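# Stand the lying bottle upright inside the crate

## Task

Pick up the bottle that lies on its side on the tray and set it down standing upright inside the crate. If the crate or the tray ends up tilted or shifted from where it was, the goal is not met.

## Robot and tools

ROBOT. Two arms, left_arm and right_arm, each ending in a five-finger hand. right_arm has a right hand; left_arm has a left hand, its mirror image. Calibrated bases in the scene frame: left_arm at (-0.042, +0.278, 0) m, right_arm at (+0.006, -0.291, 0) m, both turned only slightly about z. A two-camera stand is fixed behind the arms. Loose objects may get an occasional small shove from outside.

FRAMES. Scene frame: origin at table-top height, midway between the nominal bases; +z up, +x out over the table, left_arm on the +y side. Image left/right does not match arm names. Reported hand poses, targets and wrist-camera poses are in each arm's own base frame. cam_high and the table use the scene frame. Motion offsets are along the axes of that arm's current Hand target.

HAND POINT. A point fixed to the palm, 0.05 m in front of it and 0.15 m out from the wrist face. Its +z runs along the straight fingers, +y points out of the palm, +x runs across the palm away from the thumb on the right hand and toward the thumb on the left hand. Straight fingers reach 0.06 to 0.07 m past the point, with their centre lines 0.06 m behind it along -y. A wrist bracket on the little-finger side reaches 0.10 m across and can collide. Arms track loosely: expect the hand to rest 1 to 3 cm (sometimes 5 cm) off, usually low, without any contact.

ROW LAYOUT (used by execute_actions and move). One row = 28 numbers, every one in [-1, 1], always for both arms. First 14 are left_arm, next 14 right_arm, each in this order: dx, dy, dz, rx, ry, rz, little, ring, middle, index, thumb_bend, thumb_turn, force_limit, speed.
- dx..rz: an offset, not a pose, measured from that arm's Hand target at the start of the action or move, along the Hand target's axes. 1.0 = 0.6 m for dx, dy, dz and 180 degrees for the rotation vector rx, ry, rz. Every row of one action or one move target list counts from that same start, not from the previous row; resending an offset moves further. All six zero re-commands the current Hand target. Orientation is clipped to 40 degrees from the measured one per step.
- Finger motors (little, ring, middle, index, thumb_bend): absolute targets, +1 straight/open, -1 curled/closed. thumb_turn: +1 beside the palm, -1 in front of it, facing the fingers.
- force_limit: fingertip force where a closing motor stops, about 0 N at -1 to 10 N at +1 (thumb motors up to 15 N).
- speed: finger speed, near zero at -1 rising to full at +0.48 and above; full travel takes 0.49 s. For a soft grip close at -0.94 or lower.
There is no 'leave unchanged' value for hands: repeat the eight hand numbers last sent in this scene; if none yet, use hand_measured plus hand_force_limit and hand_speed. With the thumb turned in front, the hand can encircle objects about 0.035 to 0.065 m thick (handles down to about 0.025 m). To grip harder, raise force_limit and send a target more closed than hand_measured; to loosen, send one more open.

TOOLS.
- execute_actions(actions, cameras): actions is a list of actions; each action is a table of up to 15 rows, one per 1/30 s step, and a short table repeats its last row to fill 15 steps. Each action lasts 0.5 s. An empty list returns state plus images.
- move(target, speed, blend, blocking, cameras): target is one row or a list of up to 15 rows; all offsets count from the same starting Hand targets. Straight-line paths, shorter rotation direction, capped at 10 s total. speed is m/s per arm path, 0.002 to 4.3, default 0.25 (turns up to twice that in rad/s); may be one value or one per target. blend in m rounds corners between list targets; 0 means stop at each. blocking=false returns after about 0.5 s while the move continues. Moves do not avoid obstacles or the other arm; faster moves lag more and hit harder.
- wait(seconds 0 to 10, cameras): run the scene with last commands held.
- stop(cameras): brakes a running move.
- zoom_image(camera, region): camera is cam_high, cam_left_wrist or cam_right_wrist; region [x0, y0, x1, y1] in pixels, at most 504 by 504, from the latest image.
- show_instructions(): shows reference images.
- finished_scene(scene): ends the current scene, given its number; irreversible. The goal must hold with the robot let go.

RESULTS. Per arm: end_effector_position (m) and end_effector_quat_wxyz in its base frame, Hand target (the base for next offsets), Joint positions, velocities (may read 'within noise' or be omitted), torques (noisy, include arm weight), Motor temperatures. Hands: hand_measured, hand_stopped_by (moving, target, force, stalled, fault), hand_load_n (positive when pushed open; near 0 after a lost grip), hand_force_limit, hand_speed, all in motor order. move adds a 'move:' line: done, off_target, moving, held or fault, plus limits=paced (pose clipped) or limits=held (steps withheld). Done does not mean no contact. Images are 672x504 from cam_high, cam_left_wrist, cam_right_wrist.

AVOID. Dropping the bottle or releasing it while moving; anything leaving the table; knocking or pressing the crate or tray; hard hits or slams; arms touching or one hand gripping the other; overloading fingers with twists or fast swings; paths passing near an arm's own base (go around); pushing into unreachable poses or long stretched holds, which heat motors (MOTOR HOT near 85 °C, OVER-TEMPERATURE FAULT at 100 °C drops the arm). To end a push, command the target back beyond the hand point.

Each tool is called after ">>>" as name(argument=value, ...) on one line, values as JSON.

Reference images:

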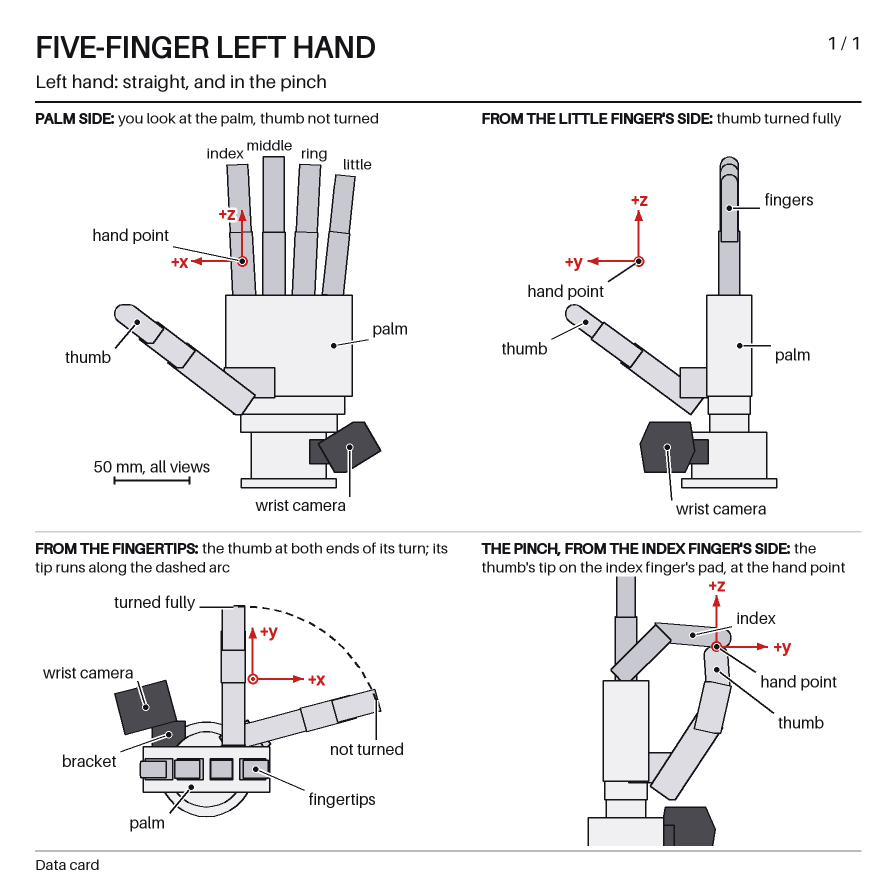

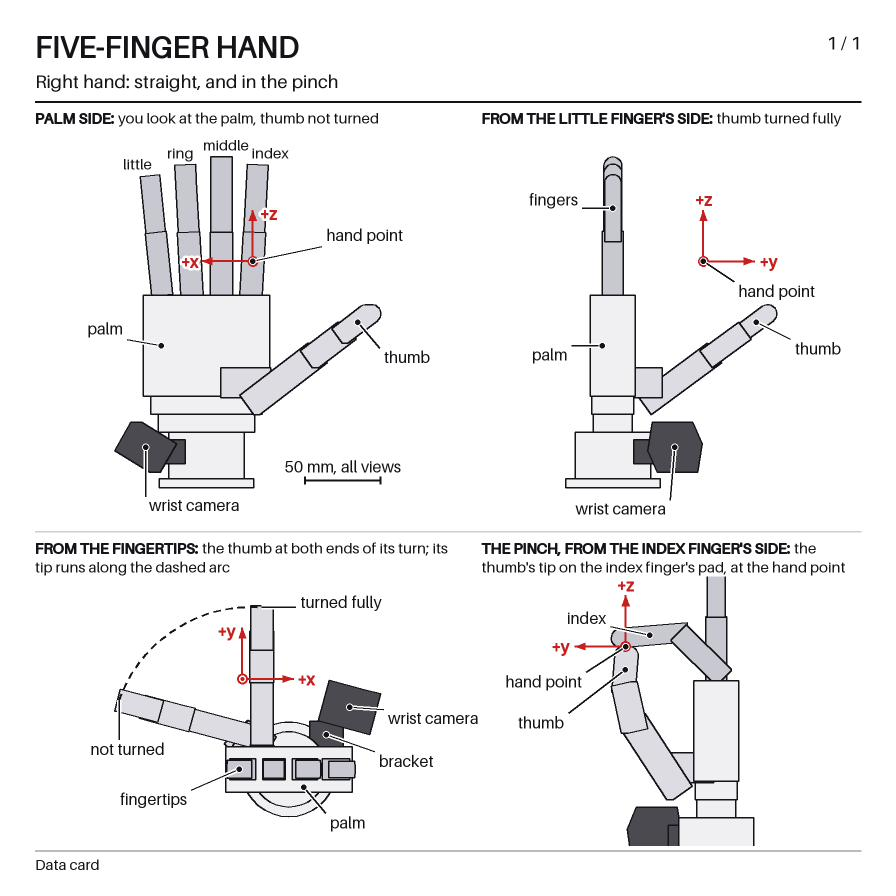

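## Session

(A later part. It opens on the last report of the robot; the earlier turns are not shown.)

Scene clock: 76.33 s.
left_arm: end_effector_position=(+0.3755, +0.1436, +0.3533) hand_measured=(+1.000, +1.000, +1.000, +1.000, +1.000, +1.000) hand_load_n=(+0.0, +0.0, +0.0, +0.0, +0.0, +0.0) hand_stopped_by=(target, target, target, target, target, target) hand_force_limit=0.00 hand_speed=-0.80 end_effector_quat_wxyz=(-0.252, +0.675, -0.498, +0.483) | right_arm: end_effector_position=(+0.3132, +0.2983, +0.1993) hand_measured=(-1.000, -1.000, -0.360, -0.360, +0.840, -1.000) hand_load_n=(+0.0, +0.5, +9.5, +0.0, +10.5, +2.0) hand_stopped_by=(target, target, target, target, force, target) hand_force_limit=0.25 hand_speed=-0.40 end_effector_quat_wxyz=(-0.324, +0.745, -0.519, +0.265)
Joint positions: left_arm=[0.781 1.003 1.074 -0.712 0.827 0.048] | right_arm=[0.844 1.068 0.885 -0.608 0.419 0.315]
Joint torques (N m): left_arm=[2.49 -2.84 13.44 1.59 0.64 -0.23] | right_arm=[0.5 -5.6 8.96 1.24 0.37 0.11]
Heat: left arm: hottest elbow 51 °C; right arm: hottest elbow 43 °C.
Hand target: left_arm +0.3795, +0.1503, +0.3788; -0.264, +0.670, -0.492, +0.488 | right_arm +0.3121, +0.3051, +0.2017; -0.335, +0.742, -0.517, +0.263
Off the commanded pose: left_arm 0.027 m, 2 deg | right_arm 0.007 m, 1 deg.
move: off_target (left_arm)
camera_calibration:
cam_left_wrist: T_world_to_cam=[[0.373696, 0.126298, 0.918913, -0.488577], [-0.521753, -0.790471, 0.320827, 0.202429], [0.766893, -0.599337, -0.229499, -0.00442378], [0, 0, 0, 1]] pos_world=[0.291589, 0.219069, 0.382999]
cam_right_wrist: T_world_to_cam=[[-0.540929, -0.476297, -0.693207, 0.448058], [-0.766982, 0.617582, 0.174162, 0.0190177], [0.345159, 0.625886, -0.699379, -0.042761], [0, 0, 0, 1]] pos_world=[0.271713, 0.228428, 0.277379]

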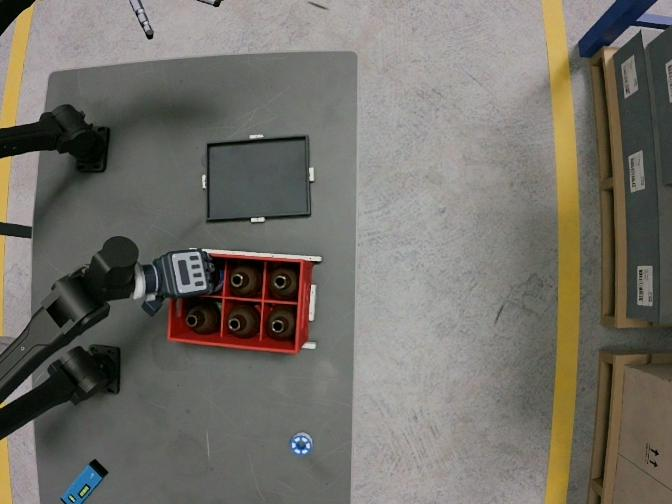

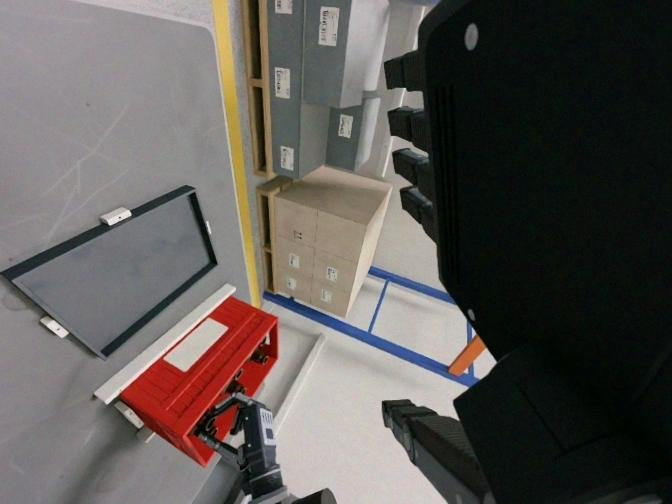

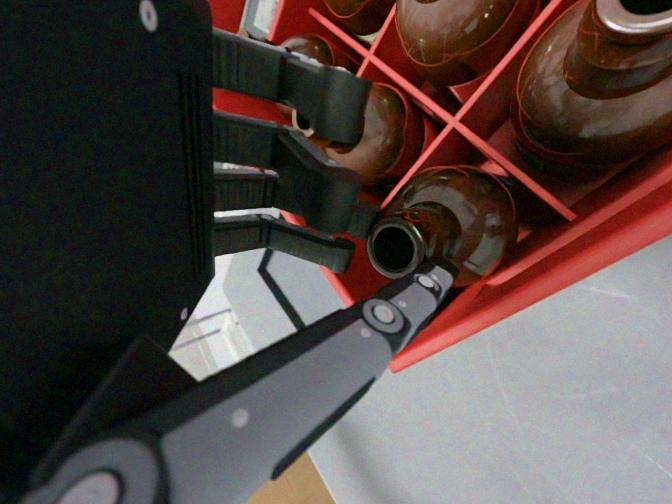

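>>> move(target=[0,0,0,0,0,0,1,1,1,1,1,1,0,-0.8, -0.0009,0.0154,0.0127,0,0,0, -1,-1,-0.36,-0.36,0.55,-1,0.25,-0.4], speed=0.03, cameras=[])

>>> move(target=[0,0,0,0,0,0,1,1,1,1,1,1,0,-0.8, -0.0006,0.0103,0.0085,0,0,0, -1,-1,-0.36,-0.36,0.55,-1,0.25,-0.4], speed=0.03, cameras=["all"])

Scene clock: 77.60 s.
left_arm: end_effector_position=(+0.3755, +0.1436, +0.3533) hand_measured=(+1.000, +1.000, +1.000, +1.000, +1.000, +1.000) hand_load_n=(+0.0, -0.5, +0.0, +0.0, +0.0, +0.0) hand_stopped_by=(target, target, target, target, target, target) hand_force_limit=0.00 hand_speed=-0.80 end_effector_quat_wxyz=(-0.252, +0.675, -0.498, +0.483) | right_arm: end_effector_position=(+0.3132, +0.2983, +0.1874) hand_measured=(-1.000, -1.000, -0.360, -0.360, +0.840, -1.000) hand_load_n=(+0.0, +0.0, +9.5, +0.0, +10.5, +2.0) hand_stopped_by=(target, target, target, target, force, target) hand_force_limit=0.25 hand_speed=-0.40 end_effector_quat_wxyz=(-0.324, +0.745, -0.519, +0.265)
Joint positions: left_arm=[0.781 1.003 1.074 -0.712 0.827 0.048] | right_arm=[0.844 1.075 0.858 -0.574 0.419 0.315]
Joint torques (N m): left_arm=[0.32 -3.96 13.39 1.62 0.66 -0.32] | right_arm=[0.26 -5.54 8.88 1.18 0.38 0.09]
Heat: left arm: hottest elbow 51 °C; right arm: hottest elbow 43 °C.
Hand target: left_arm +0.3795, +0.1503, +0.3788; -0.264, +0.670, -0.492, +0.488 | right_arm +0.3121, +0.3050, +0.1896; -0.335, +0.742, -0.517, +0.263
Off the commanded pose: left_arm 0.027 m, 2 deg | right_arm 0.007 m, 1 deg.
move: off_target (left_arm)
No camera images: "cameras" was empty.

Scene clock: 78.40 s.
left_arm: end_effector_position=(+0.3755, +0.1436, +0.3533) hand_measured=(+1.000, +1.000, +1.000, +1.000, +1.000, +1.000) hand_load_n=(+0.0, +0.0, +0.0, +0.0, +0.0, +0.0) hand_stopped_by=(target, target, target, target, target, target) hand_force_limit=0.00 hand_speed=-0.80 end_effector_quat_wxyz=(-0.252, +0.675, -0.498, +0.483) | right_arm: end_effector_position=(+0.3136, +0.2981, +0.1821) hand_measured=(-1.000, -1.000, -0.360, -0.360, +0.840, -1.000) hand_load_n=(+0.0, +0.0, +9.5, -0.5, +11.0, +2.0) hand_stopped_by=(target, target, target, target, force, target) hand_force_limit=0.25 hand_speed=-0.40 end_effector_quat_wxyz=(-0.326, +0.744, -0.519, +0.266)
Joint positions: left_arm=[0.781 1.003 1.074 -0.712 0.827 0.048] | right_arm=[0.844 1.077 0.843 -0.553 0.422 0.315]
Joint torques (N m): left_arm=[1.38 -4.42 13.53 1.46 0.63 -0.26] | right_arm=[0.32 -5.13 8.7 1.35 0.28 0.1]
Heat: left arm: hottest elbow 51 °C; right arm: hottest elbow 43 °C.
Hand target: left_arm +0.3795, +0.1503, +0.3788; -0.264, +0.670, -0.492, +0.488 | right_arm +0.3120, +0.3050, +0.1815; -0.335, +0.742, -0.517, +0.263
Off the commanded pose: left_arm 0.027 m, 2 deg | right_arm 0.007 m, 1 deg.
move: off_target (left_arm)
camera_calibration:
cam_left_wrist: T_world_to_cam=[[0.373696, 0.126298, 0.918913, -0.488577], [-0.521753, -0.790471, 0.320827, 0.202429], [0.766893, -0.599337, -0.229499, -0.00442378], [0, 0, 0, 1]] pos_world=[0.291589, 0.219069, 0.382999]
cam_right_wrist: T_world_to_cam=[[-0.538939, -0.473958, -0.696354, 0.435481], [-0.766666, 0.618463, 0.172414, 0.0223453], [0.348952, 0.626791, -0.696681, -0.0567187], [0, 0, 0, 1]] pos_world=[0.271621, 0.228131, 0.259881]

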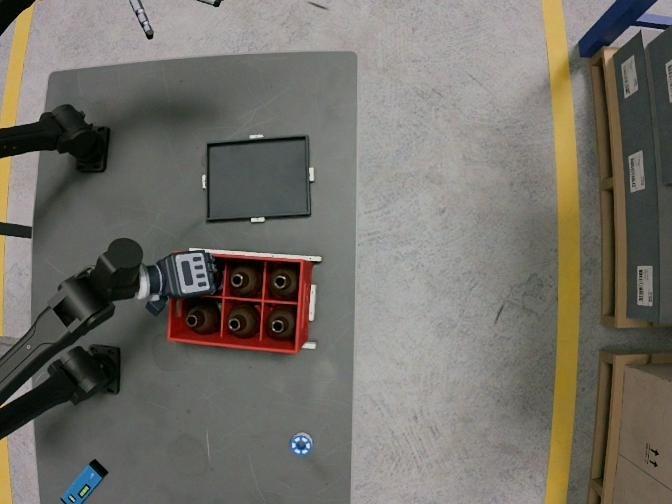

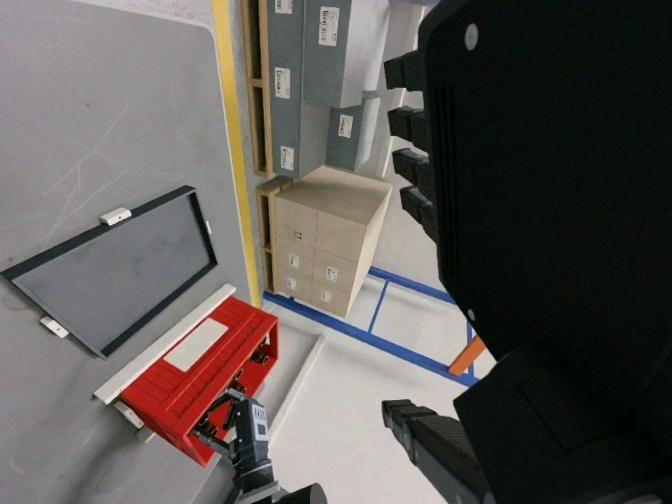

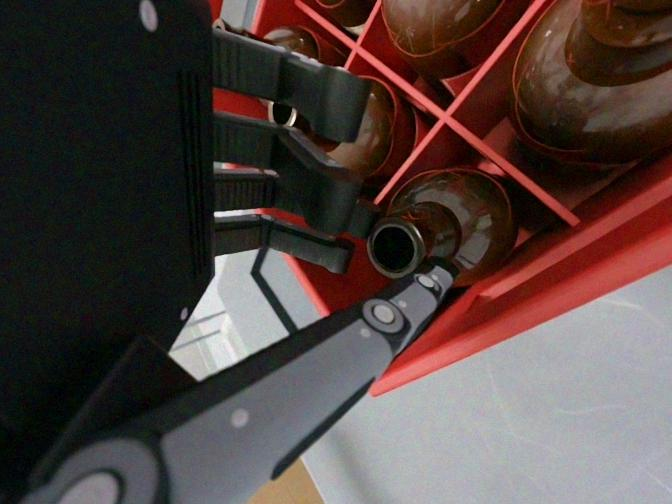

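>>> move(target=[0,0,0,0,0,0,1,1,1,1,1,1,0,-0.8, -0.0002,0.0045,0.0037,0,0,0, -1,-1,-0.36,-0.36,0.55,-1,0.25,-0.4], speed=0.03, cameras=[])

>>> zoom_image(camera="cam_right_wrist", region=[340, 140, 600, 340])

Scene clock: 79.37 s.
left_arm: end_effector_position=(+0.3755, +0.1436, +0.3533) hand_measured=(+1.000, +1.000, +1.000, +1.000, +1.000, +1.000) hand_load_n=(+0.0, +0.0, +0.0, +0.0, +0.0, -0.5) hand_stopped_by=(target, target, target, target, target, target) hand_force_limit=0.00 hand_speed=-0.80 end_effector_quat_wxyz=(-0.252, +0.675, -0.498, +0.483) | right_arm: end_effector_position=(+0.3147, +0.2984, +0.1818) hand_measured=(-1.000, -1.000, -0.360, -0.360, +0.840, -1.000) hand_load_n=(+0.0, +0.0, +10.5, -0.5, +10.0, +0.0) hand_stopped_by=(target, target, target, target, force, target) hand_force_limit=0.25 hand_speed=-0.40 end_effector_quat_wxyz=(-0.328, +0.742, -0.519, +0.267)
Joint positions: left_arm=[0.781 1.003 1.074 -0.712 0.827 0.048] | right_arm=[0.844 1.077 0.84 -0.544 0.425 0.315]
Joint torques (N m): left_arm=[1.2 -4.25 13.5 1.25 0.67 -0.24] | right_arm=[0.32 -4.95 8.32 1.42 0.16 0.08]
Heat: left arm: hottest elbow 51 °C; right arm: hottest elbow 43 °C.
Hand target: left_arm +0.3795, +0.1503, +0.3788; -0.264, +0.670, -0.492, +0.488 | right_arm +0.3121, +0.3050, +0.1780; -0.335, +0.742, -0.517, +0.263
Off the commanded pose: left_arm 0.027 m, 2 deg | right_arm 0.008 m, 1 deg.
move: off_target (left_arm)
No camera images: "cameras" was empty.

Scaled by 1.938 from the camera's 672x504 image, which has a finer 960x720 frame.
This view is cut from an older image: the scene may have changed since it was taken.

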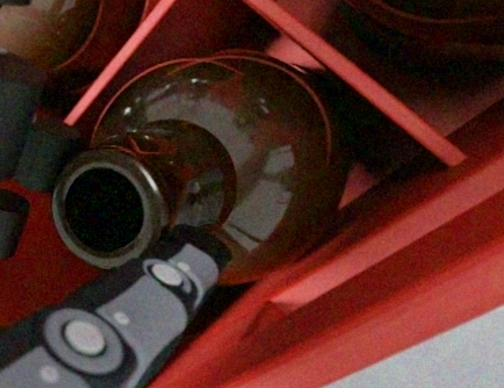

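>>> move(target=[0,0,0,0,0,0,1,1,1,1,1,1,0,-0.8, 0.0003,-0.0060,-0.0049,0,0,0, -1,-1,-0.36,-0.36,0.55,-1,0.25,-0.4], speed=0.03, cameras=[])

>>> move(target=[0,0,0,0,0,0,1,1,1,1,1,1,0,-0.8, 0,0,0,0,0,0, -1,-1,-0.3,-0.36,1,-1,0.3,-0.8], speed=0.03, cameras=["cam_right_wrist"])

Scene clock: 80.37 s.
left_arm: end_effector_position=(+0.3755, +0.1436, +0.3533) hand_measured=(+1.000, +1.000, +1.000, +1.000, +1.000, +1.000) hand_load_n=(+0.0, +0.0, +0.0, +0.0, +0.0, +0.0) hand_stopped_by=(target, target, target, target, target, target) hand_force_limit=0.00 hand_speed=-0.80 end_effector_quat_wxyz=(-0.252, +0.675, -0.498, +0.483) | right_arm: end_effector_position=(+0.3147, +0.2984, +0.1818) hand_measured=(-1.000, -1.000, -0.360, -0.360, +0.840, -1.000) hand_load_n=(+0.0, +0.0, +11.0, -0.5, +10.0, +0.0) hand_stopped_by=(target, target, target, target, force, target) hand_force_limit=0.25 hand_speed=-0.40 end_effector_quat_wxyz=(-0.328, +0.742, -0.519, +0.267)
Joint positions: left_arm=[0.781 1.003 1.074 -0.712 0.827 0.048] | right_arm=[0.844 1.077 0.84 -0.544 0.425 0.315]
Joint torques (N m): left_arm=[2.02 -4.19 13.39 1.24 0.66 -0.2] | right_arm=[0.38 -5.25 9.07 0.98 0.15 0.09]
Heat: left arm: hottest elbow 51 °C; right arm: hottest elbow 43 °C.
Hand target: left_arm +0.3795, +0.1503, +0.3788; -0.264, +0.670, -0.492, +0.488 | right_arm +0.3121, +0.3050, +0.1827; -0.335, +0.742, -0.517, +0.263
Off the commanded pose: left_arm 0.027 m, 2 deg | right_arm 0.007 m, 1 deg.
move: off_target (left_arm)
No camera images: "cameras" was empty.

Scene clock: 81.20 s.
left_arm: end_effector_position=(+0.3755, +0.1436, +0.3533) hand_measured=(+1.000, +1.000, +1.000, +1.000, +1.000, +1.000) hand_load_n=(+0.0, +0.0, +0.0, +0.0, +0.0, -0.5) hand_stopped_by=(target, target, target, target, target, target) hand_force_limit=0.00 hand_speed=-0.80 end_effector_quat_wxyz=(-0.252, +0.675, -0.498, +0.483) | right_arm: end_effector_position=(+0.3148, +0.2983, +0.1819) hand_measured=(-1.000, -1.000, -0.300, -0.360, +1.000, -1.000) hand_load_n=(+0.0, +0.0, +0.0, -0.5, +0.0, +0.0) hand_stopped_by=(target, target, target, target, target, target) hand_force_limit=0.30 hand_speed=-0.80 end_effector_quat_wxyz=(-0.328, +0.742, -0.519, +0.268)
Joint positions: left_arm=[0.781 1.003 1.074 -0.712 0.827 0.048] | right_arm=[0.844 1.077 0.84 -0.544 0.426 0.315]
Joint torques (N m): left_arm=[1.14 -4.07 13.53 1.5 0.63 -0.23] | right_arm=[0.44 -5.42 9.07 0.95 0.12 0.09]
Heat: left arm: hottest elbow 51 °C; right arm: hottest elbow 43 °C.
Hand target: left_arm +0.3795, +0.1503, +0.3788; -0.264, +0.670, -0.492, +0.488 | right_arm +0.3121, +0.3050, +0.1827; -0.335, +0.742, -0.517, +0.263
Off the commanded pose: left_arm 0.027 m, 2 deg | right_arm 0.007 m, 1 deg.
move: off_target (left_arm)
camera_calibration:
cam_right_wrist: T_world_to_cam=[[-0.535928, -0.470559, -0.700967, 0.434976], [-0.766054, 0.620036, 0.16946, 0.0231102], [0.354884, 0.627797, -0.692768, -0.0603415], [0, 0, 0, 1]] pos_world=[0.272234, 0.228235, 0.259185]
Images, in order (width x height): cam_right_wrist 672x504.

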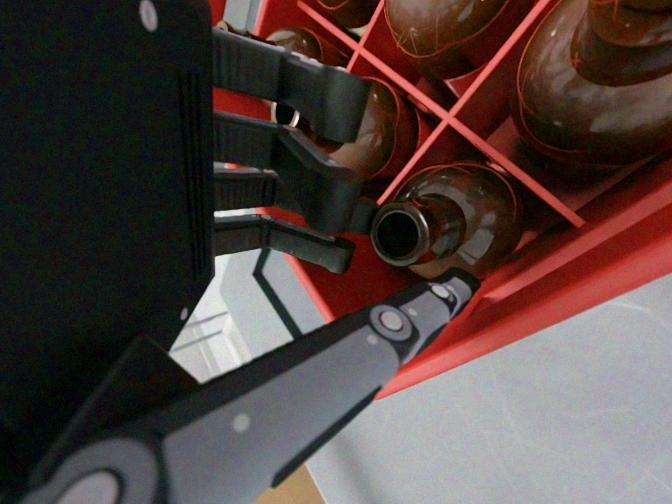

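>>> move(target=[0,0,0,0,0,0,1,1,1,1,1,1,0,-0.8, 0,0,0,0,0,0, -1,-1,0.05,0.05,1,-1,0.3,-0.5], speed=0.03, cameras=["cam_right_wrist"])

>>> zoom_image(camera="cam_right_wrist", region=[340, 140, 600, 340])

Scene clock: 82.07 s.
left_arm: end_effector_position=(+0.3755, +0.1436, +0.3533) hand_measured=(+1.000, +1.000, +1.000, +1.000, +1.000, +1.000) hand_load_n=(+0.0, +0.0, +0.0, +0.0, +0.0, -0.5) hand_stopped_by=(target, target, target, target, target, target) hand_force_limit=0.00 hand_speed=-0.80 end_effector_quat_wxyz=(-0.252, +0.675, -0.498, +0.483) | right_arm: end_effector_position=(+0.3162, +0.2963, +0.1825) hand_measured=(-1.000, -1.000, +0.050, +0.050, +1.000, -1.000) hand_load_n=(+0.0, +0.0, -0.5, -2.0, +0.0, +0.0) hand_stopped_by=(target, target, target, target, target, target) hand_force_limit=0.30 hand_speed=-0.50 end_effector_quat_wxyz=(-0.327, +0.740, -0.521, +0.273)
Joint positions: left_arm=[0.781 1.003 1.074 -0.712 0.827 0.048] | right_arm=[0.844 1.076 0.84 -0.545 0.438 0.315]
Joint torques (N m): left_arm=[1.85 -4.37 13.16 1.4 0.61 -0.3] | right_arm=[0.44 -5.01 9.09 0.91 -0.39 0.08]
Heat: left arm: hottest elbow 51 °C; right arm: hottest elbow 43 °C.
Hand target: left_arm +0.3795, +0.1503, +0.3788; -0.264, +0.670, -0.492, +0.488 | right_arm +0.3120, +0.3050, +0.1826; -0.335, +0.742, -0.517, +0.263
Off the commanded pose: left_arm 0.027 m, 2 deg | right_arm 0.010 m, 2 deg.
move: off_target (left_arm)
camera_calibration:
cam_right_wrist: T_world_to_cam=[[-0.535314, -0.469765, -0.701968, 0.434994], [-0.761771, 0.62753, 0.160969, 0.0232327], [0.364889, 0.620908, -0.693779, -0.0600095], [0, 0, 0, 1]] pos_world=[0.272453, 0.227026, 0.259979]
Images, in order (width x height): cam_right_wrist 672x504.

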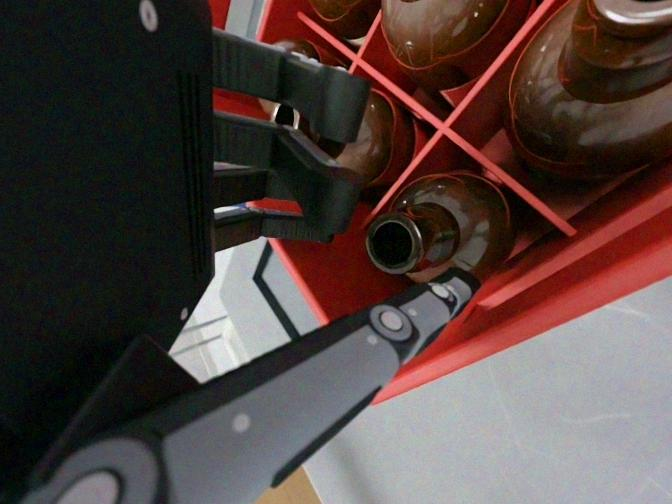

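Scaled by 1.938 from the camera's 672x504 image, which has a finer 960x720 frame.

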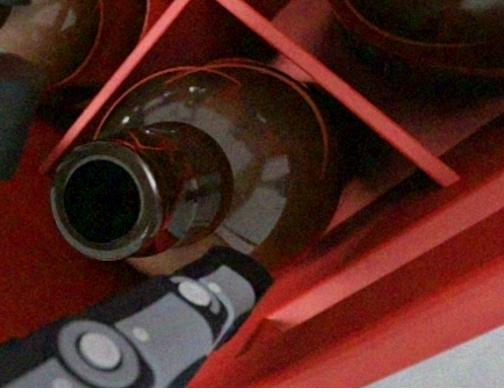

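>>> move(target=[0,0,0,0,0,0,1,1,1,1,1,1,0,-0.8, 0,0,0,0,0,0, -1,-1,0.05,-0.36,1,-1,0.3,-0.5], speed=0.03, cameras=["cam_right_wrist"])

Scene clock: 82.80 s.
left_arm: end_effector_position=(+0.3755, +0.1436, +0.3533) hand_measured=(+1.000, +1.000, +1.000, +1.000, +1.000, +1.000) hand_load_n=(+0.0, +0.0, +0.0, +0.0, +0.0, -0.5) hand_stopped_by=(target, target, target, target, target, target) hand_force_limit=0.00 hand_speed=-0.80 end_effector_quat_wxyz=(-0.252, +0.675, -0.498, +0.483) | right_arm: end_effector_position=(+0.3146, +0.2982, +0.1822) hand_measured=(-1.000, -1.000, +0.050, -0.360, +1.000, -1.000) hand_load_n=(+0.0, +0.0, +0.0, +0.0, +0.0, +0.0) hand_stopped_by=(target, target, target, target, target, target) hand_force_limit=0.30 hand_speed=-0.50 end_effector_quat_wxyz=(-0.328, +0.742, -0.520, +0.268)
Joint positions: left_arm=[0.781 1.003 1.074 -0.712 0.827 0.048] | right_arm=[0.844 1.076 0.84 -0.545 0.425 0.315]
Joint torques (N m): left_arm=[0.85 -3.84 13.56 1.37 0.66 -0.25] | right_arm=[0.44 -5.19 9.03 0.95 0.14 0.09]
Heat: left arm: hottest elbow 52 °C; right arm: hottest elbow 43 °C.
Hand target: left_arm +0.3795, +0.1503, +0.3788; -0.264, +0.670, -0.492, +0.488 | right_arm +0.3121, +0.3050, +0.1826; -0.335, +0.742, -0.518, +0.263
Off the commanded pose: left_arm 0.027 m, 2 deg | right_arm 0.007 m, 1 deg.
move: off_target (left_arm)
camera_calibration:
cam_right_wrist: T_world_to_cam=[[-0.53595, -0.470004, -0.701322, 0.435005], [-0.766031, 0.619932, 0.169942, 0.0228599], [0.354899, 0.628315, -0.692291, -0.0602463], [0, 0, 0, 1]] pos_world=[0.272034, 0.228136, 0.259486]
Images, in order (width x height): cam_right_wrist 672x504.

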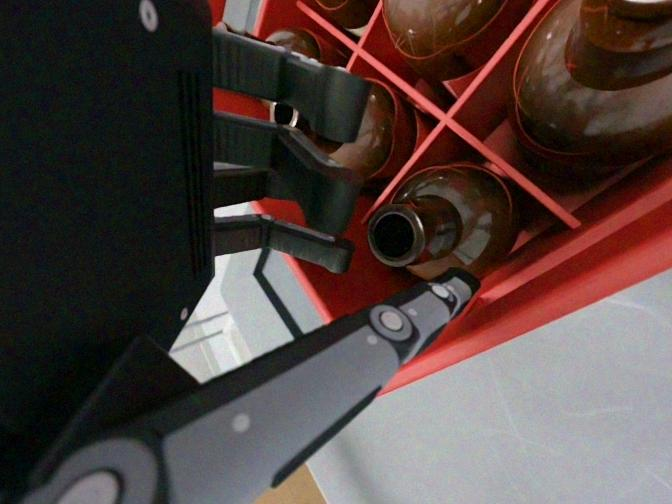

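>>> move(target=[0,0,0,0,0,0,1,1,1,1,1,1,0,-0.8, 0.0110,-0.1923,-0.1590,0,0,0, -1,-1,0.05,-0.36,1,-1,0.3,-0.5], speed=0.1, cameras=["all"])

>>> zoom_image(camera="cam_high", region=[150, 230, 330, 365])

Scene clock: 85.50 s.
left_arm: end_effector_position=(+0.3755, +0.1436, +0.3533) hand_measured=(+1.000, +1.000, +1.000, +1.000, +1.000, +1.000) hand_load_n=(+0.0, +0.0, +0.0, +0.0, +0.0, -0.5) hand_stopped_by=(target, target, target, target, target, target) hand_force_limit=0.00 hand_speed=-0.80 end_effector_quat_wxyz=(-0.252, +0.675, -0.498, +0.483) | right_arm: end_effector_position=(+0.3080, +0.2913, +0.3045) hand_measured=(-1.000, -1.000, +0.050, -0.360, +1.000, -1.000) hand_load_n=(+0.0, +0.0, +0.0, +0.0, +0.0, +0.0) hand_stopped_by=(target, target, target, target, target, target) hand_force_limit=0.30 hand_speed=-0.50 end_effector_quat_wxyz=(-0.312, +0.750, -0.520, +0.265)
Joint positions: left_arm=[0.781 1.003 1.074 -0.712 0.827 0.048] | right_arm=[0.844 1.049 1.159 -0.927 0.423 0.315]
Joint torques (N m): left_arm=[1.9 -3.78 13.41 1.39 0.63 -0.28] | right_arm=[0.26 -4.48 13.89 0.34 0.2 0.08]
Heat: left arm: hottest elbow 52 °C; right arm: hottest elbow 44 °C.
Hand target: left_arm +0.3795, +0.1503, +0.3788; -0.264, +0.670, -0.492, +0.488 | right_arm +0.3122, +0.3051, +0.3327; -0.335, +0.742, -0.518, +0.263
Off the commanded pose: left_arm 0.027 m, 2 deg | right_arm 0.031 m, 3 deg.
move: off_target (left_arm, right_arm)
camera_calibration:
cam_left_wrist: T_world_to_cam=[[0.373696, 0.126298, 0.918913, -0.488577], [-0.521753, -0.790471, 0.320827, 0.202429], [0.766893, -0.599337, -0.229499, -0.00442378], [0, 0, 0, 1]] pos_world=[0.291589, 0.219069, 0.382999]
cam_right_wrist: T_world_to_cam=[[-0.552428, -0.488588, -0.675355, 0.516547], [-0.762601, 0.623355, 0.172825, -0.0016941], [0.336546, 0.6105, -0.716957, 0.0495302], [0, 0, 0, 1]] pos_world=[0.267394, 0.223196, 0.384656]

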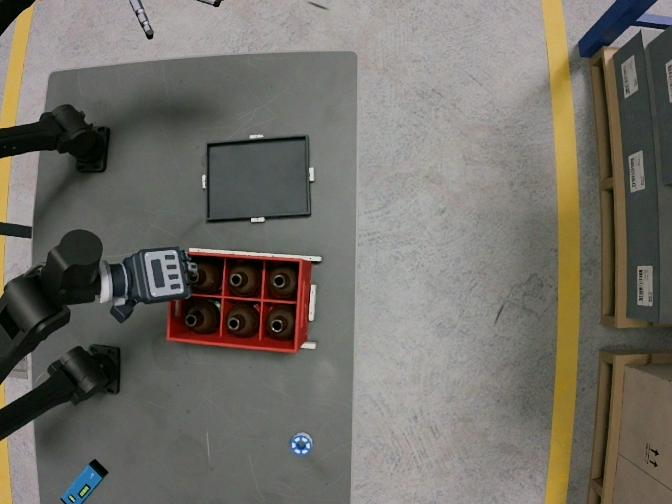

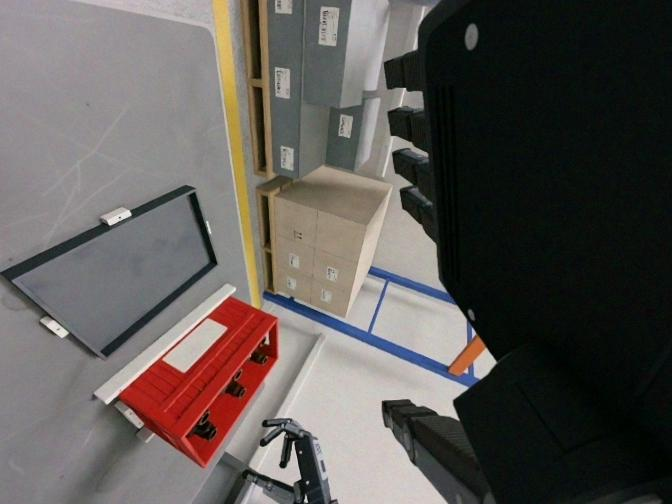

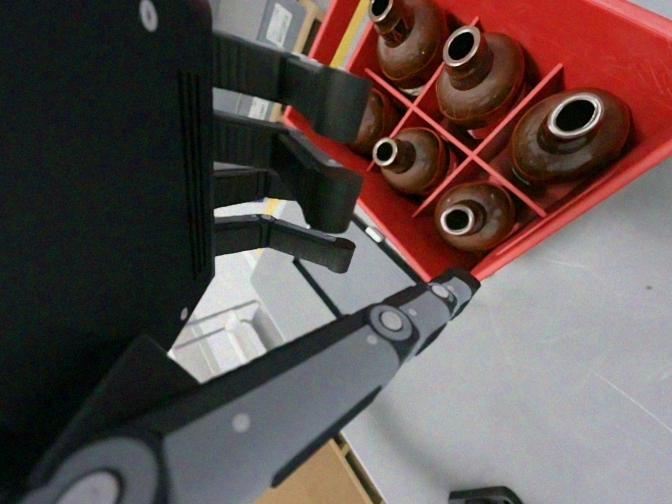

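Scaled by 2.800 from the camera's 672x504 image, which has a finer 960x720 frame.

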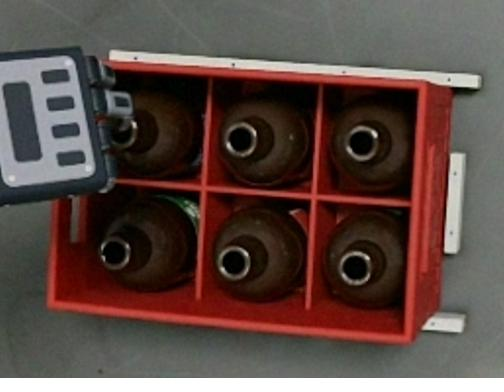

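>>> zoom_image(camera="cam_high", region=[290, 250, 330, 290])

>>> zoom_image(camera="cam_high", region=[285, 325, 325, 365])

>>> zoom_image(camera="cam_left_wrist", region=[80, 370, 220, 480])

Scaled by 12.600 from the camera's 672x504 image, which has a finer 960x720 frame.

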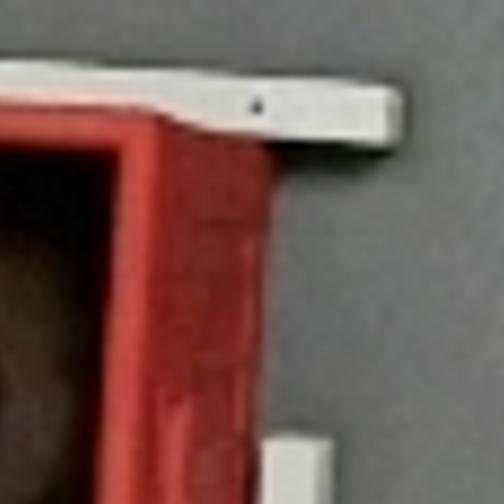

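Scaled by 12.600 from the camera's 672x504 image, which has a finer 960x720 frame.

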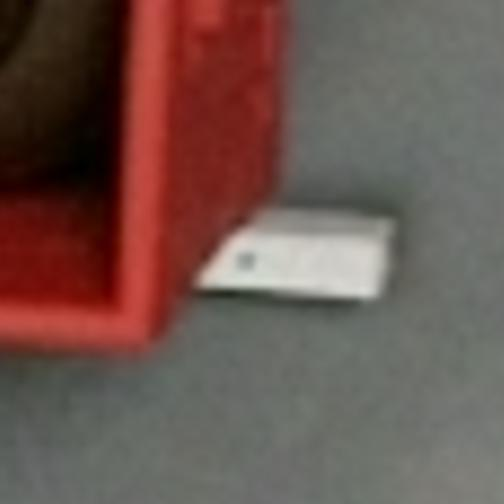

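Scaled by 3.600 from the camera's 672x504 image, which has a finer 960x720 frame.

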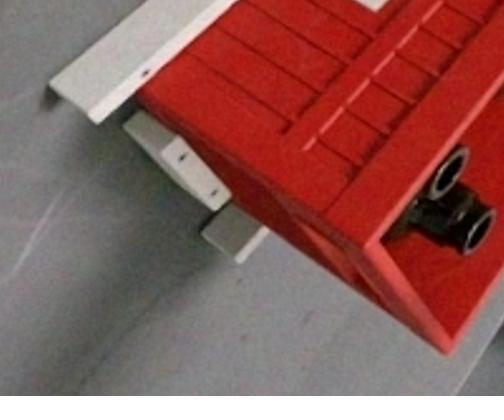

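>>> finished_scene(scene=2)

The scene is finished: the task was done.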